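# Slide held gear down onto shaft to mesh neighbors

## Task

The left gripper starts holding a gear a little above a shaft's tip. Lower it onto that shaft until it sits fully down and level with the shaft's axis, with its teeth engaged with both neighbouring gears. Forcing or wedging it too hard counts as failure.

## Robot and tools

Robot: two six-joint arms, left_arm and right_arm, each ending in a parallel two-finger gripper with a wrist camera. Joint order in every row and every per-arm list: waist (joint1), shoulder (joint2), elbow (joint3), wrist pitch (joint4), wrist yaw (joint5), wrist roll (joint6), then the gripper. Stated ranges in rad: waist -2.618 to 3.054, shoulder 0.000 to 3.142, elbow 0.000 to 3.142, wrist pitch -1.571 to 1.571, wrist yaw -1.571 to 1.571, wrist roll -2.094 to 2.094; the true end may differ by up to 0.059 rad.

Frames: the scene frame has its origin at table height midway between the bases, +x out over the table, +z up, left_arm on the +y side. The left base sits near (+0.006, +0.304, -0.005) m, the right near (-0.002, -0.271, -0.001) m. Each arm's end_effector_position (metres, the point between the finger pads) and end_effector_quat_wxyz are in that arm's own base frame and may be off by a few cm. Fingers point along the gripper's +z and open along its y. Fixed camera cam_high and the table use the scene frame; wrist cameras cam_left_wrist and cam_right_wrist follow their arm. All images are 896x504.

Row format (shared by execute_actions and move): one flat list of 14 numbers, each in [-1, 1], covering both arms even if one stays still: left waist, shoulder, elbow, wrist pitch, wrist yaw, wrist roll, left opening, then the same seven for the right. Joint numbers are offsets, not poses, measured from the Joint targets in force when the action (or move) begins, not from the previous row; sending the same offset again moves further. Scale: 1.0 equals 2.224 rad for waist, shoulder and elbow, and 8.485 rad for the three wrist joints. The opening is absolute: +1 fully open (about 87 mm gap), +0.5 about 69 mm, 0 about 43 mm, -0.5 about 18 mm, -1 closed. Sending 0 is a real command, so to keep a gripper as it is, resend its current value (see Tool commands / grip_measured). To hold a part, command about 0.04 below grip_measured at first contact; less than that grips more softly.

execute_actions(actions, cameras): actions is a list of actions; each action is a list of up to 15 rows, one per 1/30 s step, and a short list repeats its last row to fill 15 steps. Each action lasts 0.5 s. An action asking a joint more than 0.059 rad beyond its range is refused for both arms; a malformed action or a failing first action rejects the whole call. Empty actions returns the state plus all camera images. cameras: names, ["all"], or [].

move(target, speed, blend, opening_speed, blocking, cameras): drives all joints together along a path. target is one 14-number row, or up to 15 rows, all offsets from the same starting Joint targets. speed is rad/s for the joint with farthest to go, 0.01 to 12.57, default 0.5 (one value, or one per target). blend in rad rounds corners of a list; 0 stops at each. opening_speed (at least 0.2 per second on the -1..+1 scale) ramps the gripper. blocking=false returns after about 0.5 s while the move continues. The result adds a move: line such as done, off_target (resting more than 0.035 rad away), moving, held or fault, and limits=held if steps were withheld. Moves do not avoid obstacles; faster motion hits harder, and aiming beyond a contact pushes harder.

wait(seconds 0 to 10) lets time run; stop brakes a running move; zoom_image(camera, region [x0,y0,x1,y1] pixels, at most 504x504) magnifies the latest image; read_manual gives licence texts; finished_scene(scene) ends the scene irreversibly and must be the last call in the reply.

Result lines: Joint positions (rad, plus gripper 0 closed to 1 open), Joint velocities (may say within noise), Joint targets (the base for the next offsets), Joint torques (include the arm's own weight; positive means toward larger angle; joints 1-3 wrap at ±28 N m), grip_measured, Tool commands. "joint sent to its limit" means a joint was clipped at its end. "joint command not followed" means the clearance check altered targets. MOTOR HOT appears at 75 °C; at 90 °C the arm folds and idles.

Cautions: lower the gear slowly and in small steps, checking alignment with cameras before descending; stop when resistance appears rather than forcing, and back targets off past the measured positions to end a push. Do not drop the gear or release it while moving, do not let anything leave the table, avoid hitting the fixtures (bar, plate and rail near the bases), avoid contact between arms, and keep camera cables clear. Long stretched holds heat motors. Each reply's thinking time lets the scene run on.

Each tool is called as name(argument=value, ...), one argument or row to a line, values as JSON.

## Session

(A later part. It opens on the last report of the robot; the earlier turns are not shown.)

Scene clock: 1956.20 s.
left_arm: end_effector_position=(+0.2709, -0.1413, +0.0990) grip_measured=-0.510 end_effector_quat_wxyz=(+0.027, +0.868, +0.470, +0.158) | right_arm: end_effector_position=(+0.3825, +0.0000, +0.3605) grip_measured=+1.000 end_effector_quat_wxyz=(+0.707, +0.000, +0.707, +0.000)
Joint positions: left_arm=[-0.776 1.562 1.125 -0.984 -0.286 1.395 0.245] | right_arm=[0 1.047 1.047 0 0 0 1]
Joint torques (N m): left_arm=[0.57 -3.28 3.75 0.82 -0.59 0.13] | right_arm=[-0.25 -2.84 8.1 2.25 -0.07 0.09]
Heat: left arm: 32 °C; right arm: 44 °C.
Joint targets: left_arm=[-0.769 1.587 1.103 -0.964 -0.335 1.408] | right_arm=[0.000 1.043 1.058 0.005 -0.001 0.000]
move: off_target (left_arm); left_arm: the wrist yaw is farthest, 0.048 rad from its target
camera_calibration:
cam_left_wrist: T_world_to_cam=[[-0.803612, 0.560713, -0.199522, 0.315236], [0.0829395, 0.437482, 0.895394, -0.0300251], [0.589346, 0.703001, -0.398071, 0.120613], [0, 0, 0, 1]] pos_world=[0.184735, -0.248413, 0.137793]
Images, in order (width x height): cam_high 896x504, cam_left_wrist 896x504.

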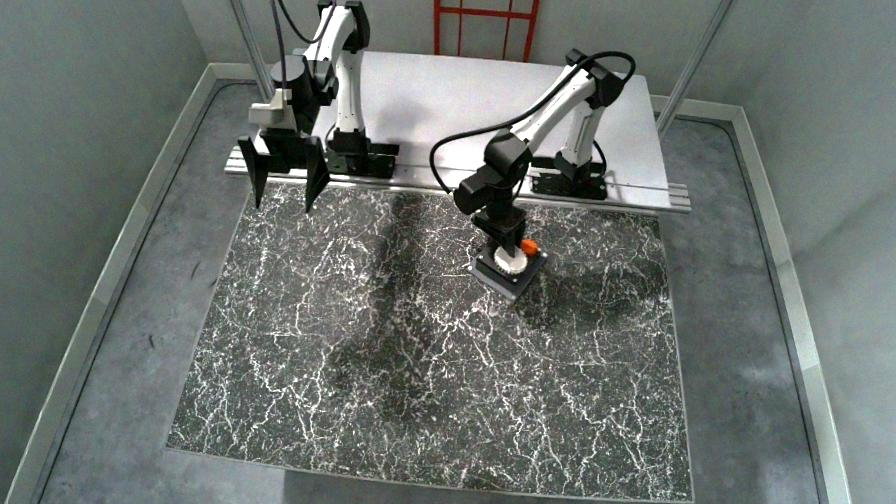

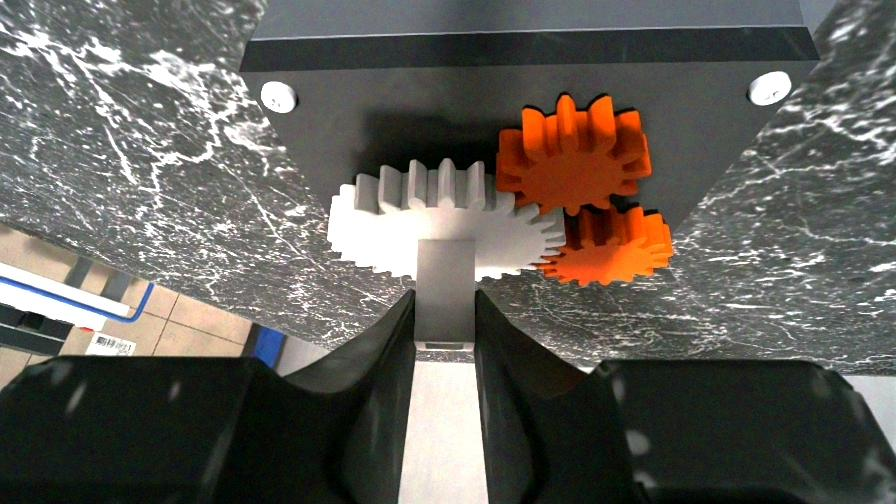

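move(
  target=[-0.009,0.0,-0.002,0.0008,-0.0035,0,-1,0,0,0,0,0,0,1],
  speed=0.05,
)

move(
  target=[-0.009,0.0,-0.002,0.0008,-0.0035,0,-1,0,0,0,0,0,0,1],
  speed=0.05,
  cameras=["cam_left_wrist","cam_high"],
)

zoom_image(
  camera="cam_left_wrist",
  region=[320, 60, 670, 310],
)

zoom_image(
  camera="cam_left_wrist",
  region=[480, 80, 680, 300],
)

Scene clock: 1975.77 s.
left_arm: end_effector_position=(+0.2706, -0.1419, +0.0991) grip_measured=-0.510 end_effector_quat_wxyz=(+0.023, +0.870, +0.462, +0.171) | right_arm: end_effector_position=(+0.3825, +0.0000, +0.3605) grip_measured=+1.000 end_effector_quat_wxyz=(+0.707, +0.000, +0.707, +0.000)
Joint positions: left_arm=[-0.793 1.562 1.116 -0.977 -0.314 1.395 0.245] | right_arm=[0 1.047 1.047 0 0 0 1]
Joint torques (N m): left_arm=[0.31 -3.15 4.1 0.84 -0.6 0.11] | right_arm=[-0.24 -2.82 8.1 2.25 -0.06 0.09]
Heat: left arm: 32 °C; right arm: 44 °C.
Joint targets: left_arm=[-0.789 1.587 1.099 -0.957 -0.364 1.408] | right_arm=[0.000 1.043 1.058 0.005 -0.001 0.000]
move: off_target (left_arm); left_arm: the wrist yaw is farthest, 0.051 rad from its target

Scene clock: 1976.63 s.
left_arm: end_effector_position=(+0.2707, -0.1428, +0.0992) grip_measured=-0.510 end_effector_quat_wxyz=(+0.018, +0.872, +0.454, +0.184) | right_arm: end_effector_position=(+0.3825, +0.0000, +0.3605) grip_measured=+1.000 end_effector_quat_wxyz=(+0.707, +0.000, +0.707, +0.000)
Joint positions: left_arm=[-0.811 1.566 1.109 -0.971 -0.344 1.395 0.245] | right_arm=[0 1.047 1.047 0 0 0 1]
Joint torques (N m): left_arm=[0.09 -3.58 4.29 0.85 -0.65 0.11] | right_arm=[-0.24 -2.84 8.1 2.25 -0.07 0.09]
Heat: left arm: 32 °C; right arm: 44 °C.
Joint targets: left_arm=[-0.809 1.587 1.094 -0.950 -0.394 1.408] | right_arm=[0.000 1.043 1.058 0.005 -0.001 0.000]
move: off_target (left_arm); left_arm: the wrist yaw is farthest, 0.049 rad from its target
camera_calibration:
cam_left_wrist: T_world_to_cam=[[-0.781327, 0.590605, -0.201779, 0.314367], [0.0613628, 0.394428, 0.916876, -0.0319549], [0.621098, 0.703998, -0.344418, 0.107999], [0, 0, 0, 1]] pos_world=[0.180506, -0.249094, 0.129928]
Images, in order (width x height): cam_high 896x504, cam_left_wrist 896x504.

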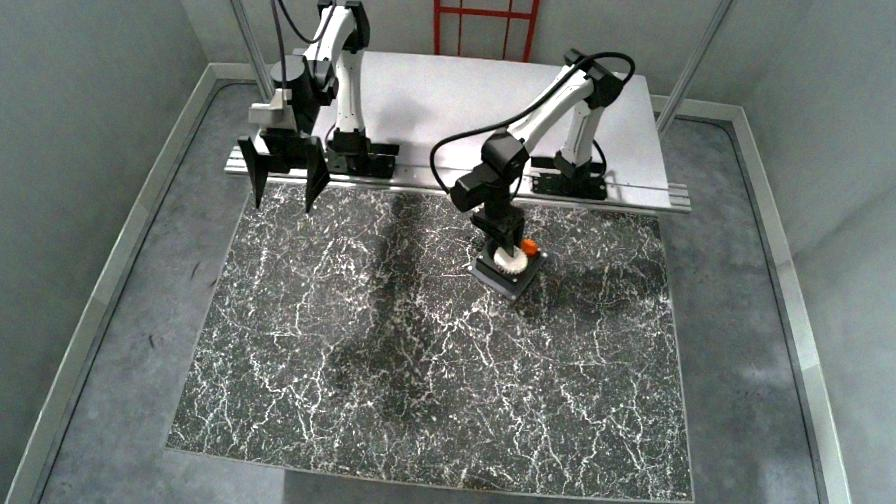

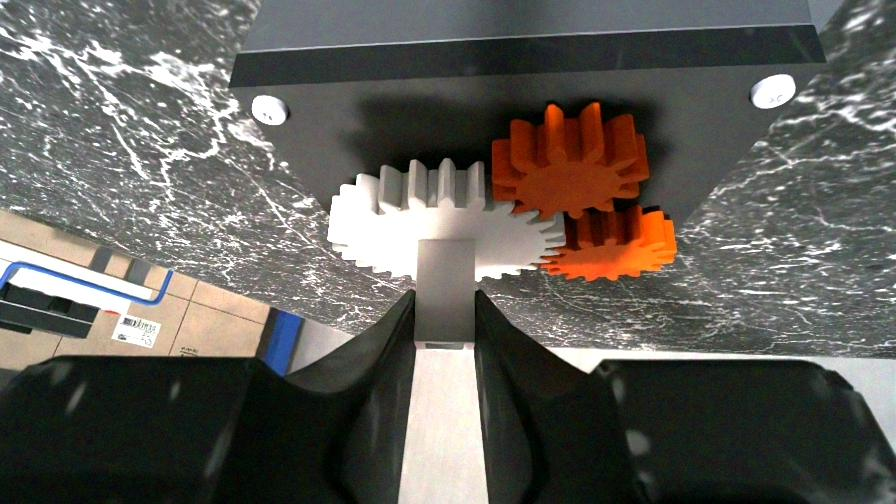

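Scaled by 1.440 from the camera's 896x504 image, which has a finer 1280x720 frame.

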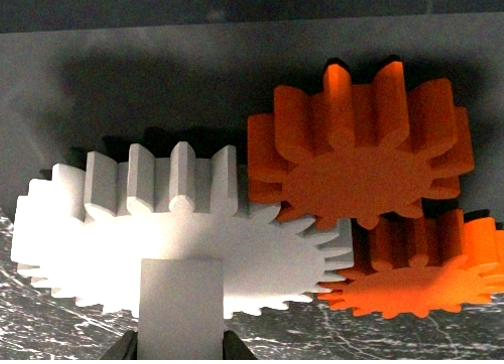

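Scaled by 2.291 from the camera's 896x504 image, which has a finer 1280x720 frame.

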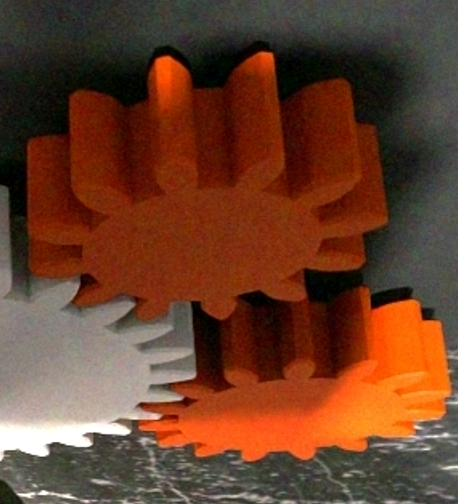

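move(
  target=[0.0,0.0025,-0.006,0.002,0,0,-1,0,0,0,0,0,0,1],
  speed=0.05,
  cameras=["cam_left_wrist"],
)

zoom_image(
  camera="cam_left_wrist",
  region=[480, 140, 600, 290],
)

Scene clock: 1983.20 s.
left_arm: end_effector_position=(+0.2704, -0.1426, +0.0987) grip_measured=-0.510 end_effector_quat_wxyz=(+0.016, +0.872, +0.452, +0.188) | right_arm: end_effector_position=(+0.3825, +0.0000, +0.3605) grip_measured=+1.000 end_effector_quat_wxyz=(+0.707, +0.000, +0.707, +0.000)
Joint positions: left_arm=[-0.816 1.566 1.104 -0.968 -0.353 1.395 0.245] | right_arm=[0 1.047 1.047 0 0 0 1]
Joint torques (N m): left_arm=[0.61 -3.06 3.66 0.96 -0.54 0.09] | right_arm=[-0.24 -2.84 8.09 2.25 -0.07 0.09]
Heat: left arm: 32 °C; right arm: 44 °C.
Joint targets: left_arm=[-0.809 1.592 1.081 -0.933 -0.394 1.408] | right_arm=[0.000 1.043 1.058 0.005 -0.001 0.000]
move: off_target (left_arm); left_arm: the wrist yaw is farthest, 0.041 rad from its target
camera_calibration:
cam_left_wrist: T_world_to_cam=[[-0.778038, 0.59495, -0.20172, 0.313777], [0.0577181, 0.387439, 0.920087, -0.0319518], [0.62556, 0.70422, -0.335782, 0.105894], [0, 0, 0, 1]] pos_world=[0.179732, -0.248875, 0.128251]
Images, in order (width x height): cam_left_wrist 896x504.

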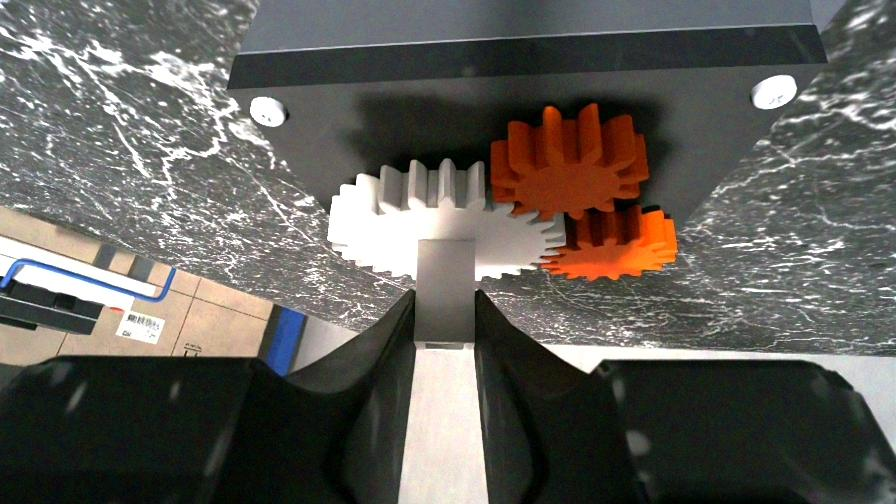

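Scaled by 3.360 from the camera's 896x504 image, which has a finer 1280x720 frame.

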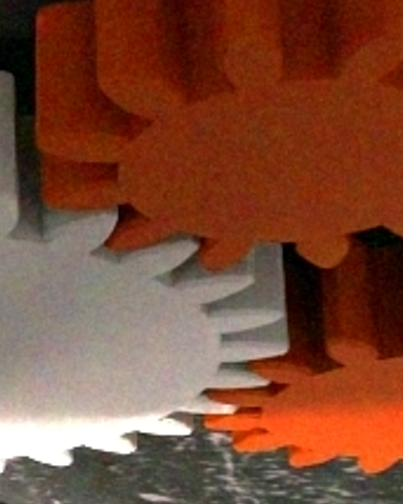

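move(
  target=[-0.0013,-0.0065,0.0076,-0.0028,0.0042,-0.0012,-1,0,0,0,0,0,0,1],
  speed=0.1,
)

move(
  target=[0,0,0,0,0,0,-0.3,0,0,0,0,0,0,1],
  opening_speed=0.4,
  cameras=["cam_left_wrist"],
)

zoom_image(
  camera="cam_left_wrist",
  region=[320, 100, 670, 350],
)

Scene clock: 1988.93 s.
left_arm: end_effector_position=(+0.2703, -0.1427, +0.0986) grip_measured=-0.510 end_effector_quat_wxyz=(+0.017, +0.872, +0.452, +0.187) | right_arm: end_effector_position=(+0.3825, +0.0000, +0.3605) grip_measured=+1.000 end_effector_quat_wxyz=(+0.707, +0.000, +0.707, +0.000)
Joint positions: left_arm=[-0.816 1.566 1.104 -0.968 -0.352 1.395 0.245] | right_arm=[0 1.047 1.047 0 0 0 1]
Joint torques (N m): left_arm=[0.24 -4.36 5.04 0.74 -0.13 -0.01] | right_arm=[-0.24 -2.84 8.1 2.25 -0.07 0.09]
Heat: left arm: 32 °C; right arm: 44 °C.
Joint targets: left_arm=[-0.811 1.578 1.098 -0.957 -0.358 1.398] | right_arm=[0.000 1.043 1.058 0.005 -0.001 0.000]
move: done

Scene clock: 1990.90 s.
left_arm: end_effector_position=(+0.2708, -0.1433, +0.0987) grip_measured=-0.300 end_effector_quat_wxyz=(+0.018, +0.872, +0.452, +0.188) | right_arm: end_effector_position=(+0.3825, +0.0000, +0.3605) grip_measured=+1.000 end_effector_quat_wxyz=(+0.707, +0.000, +0.707, +0.000)
Joint positions: left_arm=[-0.816 1.566 1.104 -0.964 -0.352 1.395 0.35] | right_arm=[0 1.047 1.047 0 0 0 1]
Joint torques (N m): left_arm=[0.23 -4.26 5.11 0.71 -0.12 -0.01] | right_arm=[-0.24 -2.84 8.1 2.25 -0.07 0.09]
Heat: left arm: 32 °C; right arm: 44 °C.
Joint targets: left_arm=[-0.811 1.578 1.098 -0.957 -0.358 1.398] | right_arm=[0.000 1.043 1.058 0.005 -0.001 0.000]
move: done
camera_calibration:
cam_left_wrist: T_world_to_cam=[[-0.777613, 0.594437, -0.204848, 0.314556], [0.0563599, 0.390394, 0.918921, -0.0308207], [0.626212, 0.70302, -0.337078, 0.105878], [0, 0, 0, 1]] pos_world=[0.180037, -0.249386, 0.128447]
Images, in order (width x height): cam_left_wrist 896x504.

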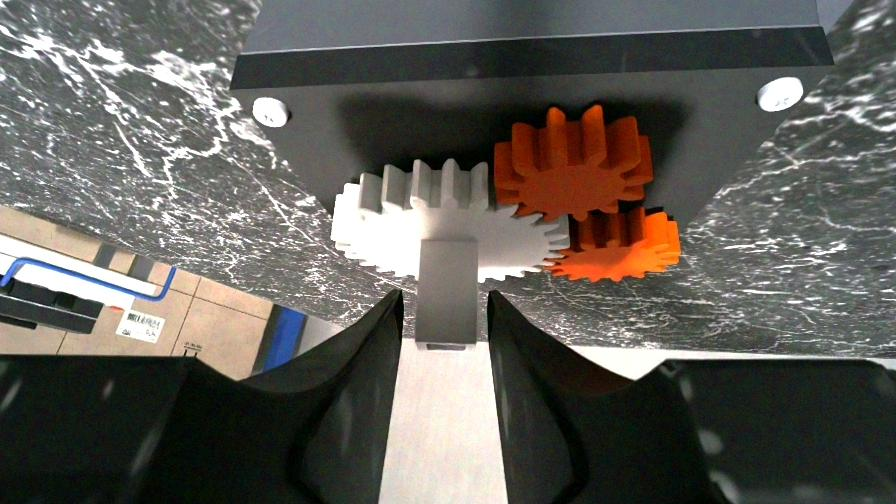

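Scaled by 1.440 from the camera's 896x504 image, which has a finer 1280x720 frame.

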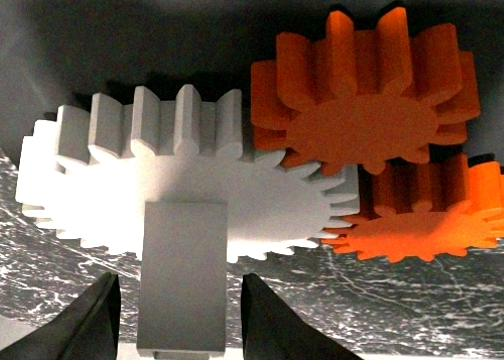

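move(
  target=[
    [0,-0.0225,0.027,-0.0071,0,0,-0.25,0,0,0,0,0,0,0,1],
    [0,-0.0405,0.0967,-0.0306,0,0,-0.25,0,0,0,0,0,0,0,1],
  ],
  speed=0.12,
  blend=0.03,
  cameras=["cam_high","cam_left_wrist"],
)


move(
  target=[
    [0,-0.0225,0.027,-0.0071,0,0,-0.25,0,0,0,0,0,0,1],
    [0,-0.0405,0.0967,-0.0306,0,0,-0.25,0,0,0,0,0,0,1],
  ],
  speed=0.12,
  blend=0.03,
  cameras=["cam_high","cam_left_wrist"],
)

Scene clock: 2015.50 s.
left_arm: end_effector_position=(+0.2672, -0.1394, +0.1573) grip_measured=-0.250 end_effector_quat_wxyz=(+0.021, +0.872, +0.452, +0.188) | right_arm: end_effector_position=(+0.3825, +0.0000, +0.3605) grip_measured=+1.000 end_effector_quat_wxyz=(+0.707, +0.000, +0.707, +0.000)
Joint positions: left_arm=[-0.816 1.518 1.291 -1.194 -0.352 1.395 0.375] | right_arm=[0 1.047 1.047 0 0 0 1]
Joint torques (N m): left_arm=[0.23 -7.28 7.31 0.44 -0.13 -0.01] | right_arm=[-0.25 -2.84 8.1 2.25 -0.06 0.09]
Heat: left arm: 32 °C; right arm: 44 °C.
Joint targets: left_arm=[-0.811 1.488 1.313 -1.216 -0.358 1.398] | right_arm=[0.000 1.043 1.058 0.005 -0.001 0.000]
move: done
camera_calibration:
cam_left_wrist: T_world_to_cam=[[-0.776884, 0.59372, -0.209635, 0.321834], [0.0532637, 0.393718, 0.917687, -0.0844189], [0.627386, 0.70177, -0.337497, 0.124764], [0, 0, 0, 1]] pos_world=[0.176249, -0.245398, 0.187045]
Images, in order (width x height): cam_high 896x504, cam_left_wrist 896x504.

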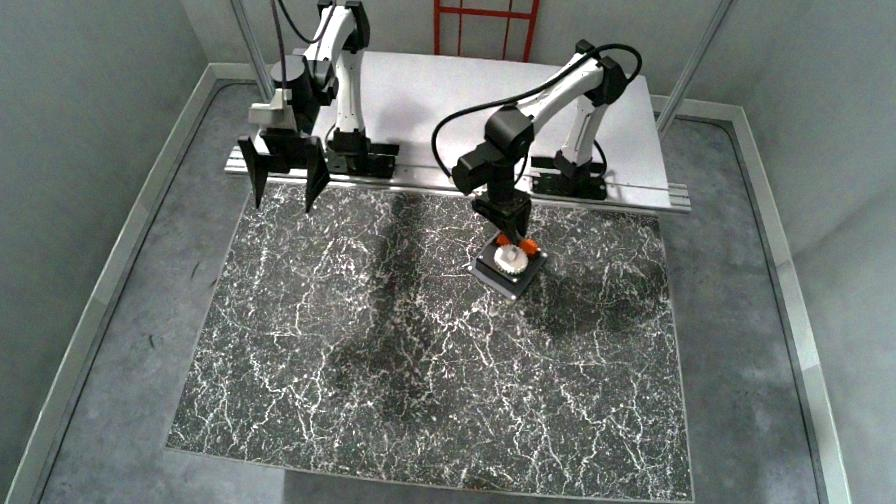

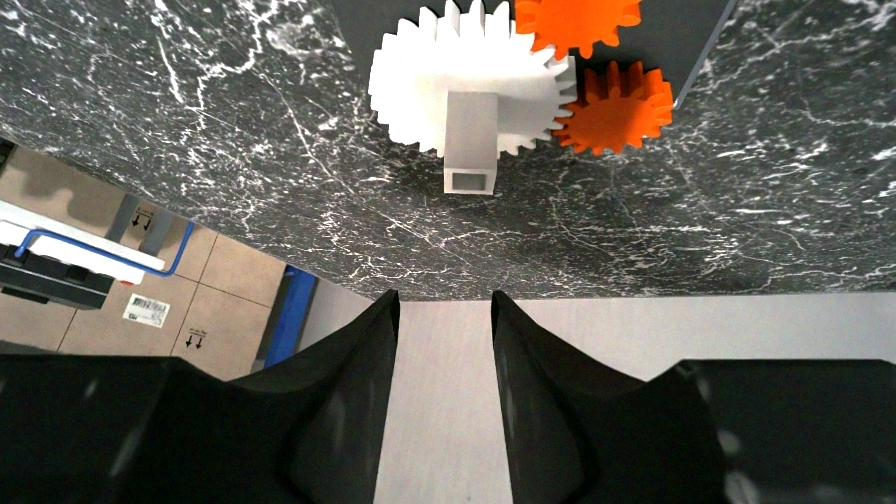

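zoom_image(
  camera="cam_left_wrist",
  region=[340, 0, 740, 225],
)

Scaled by 1.260 from the camera's 896x504 image, which has a finer 1280x720 frame.

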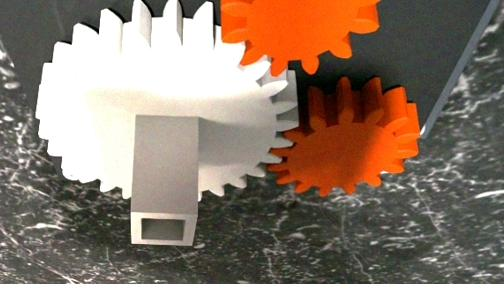

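finished_scene(
  scene=2,
)

The scene is finished: the task was done.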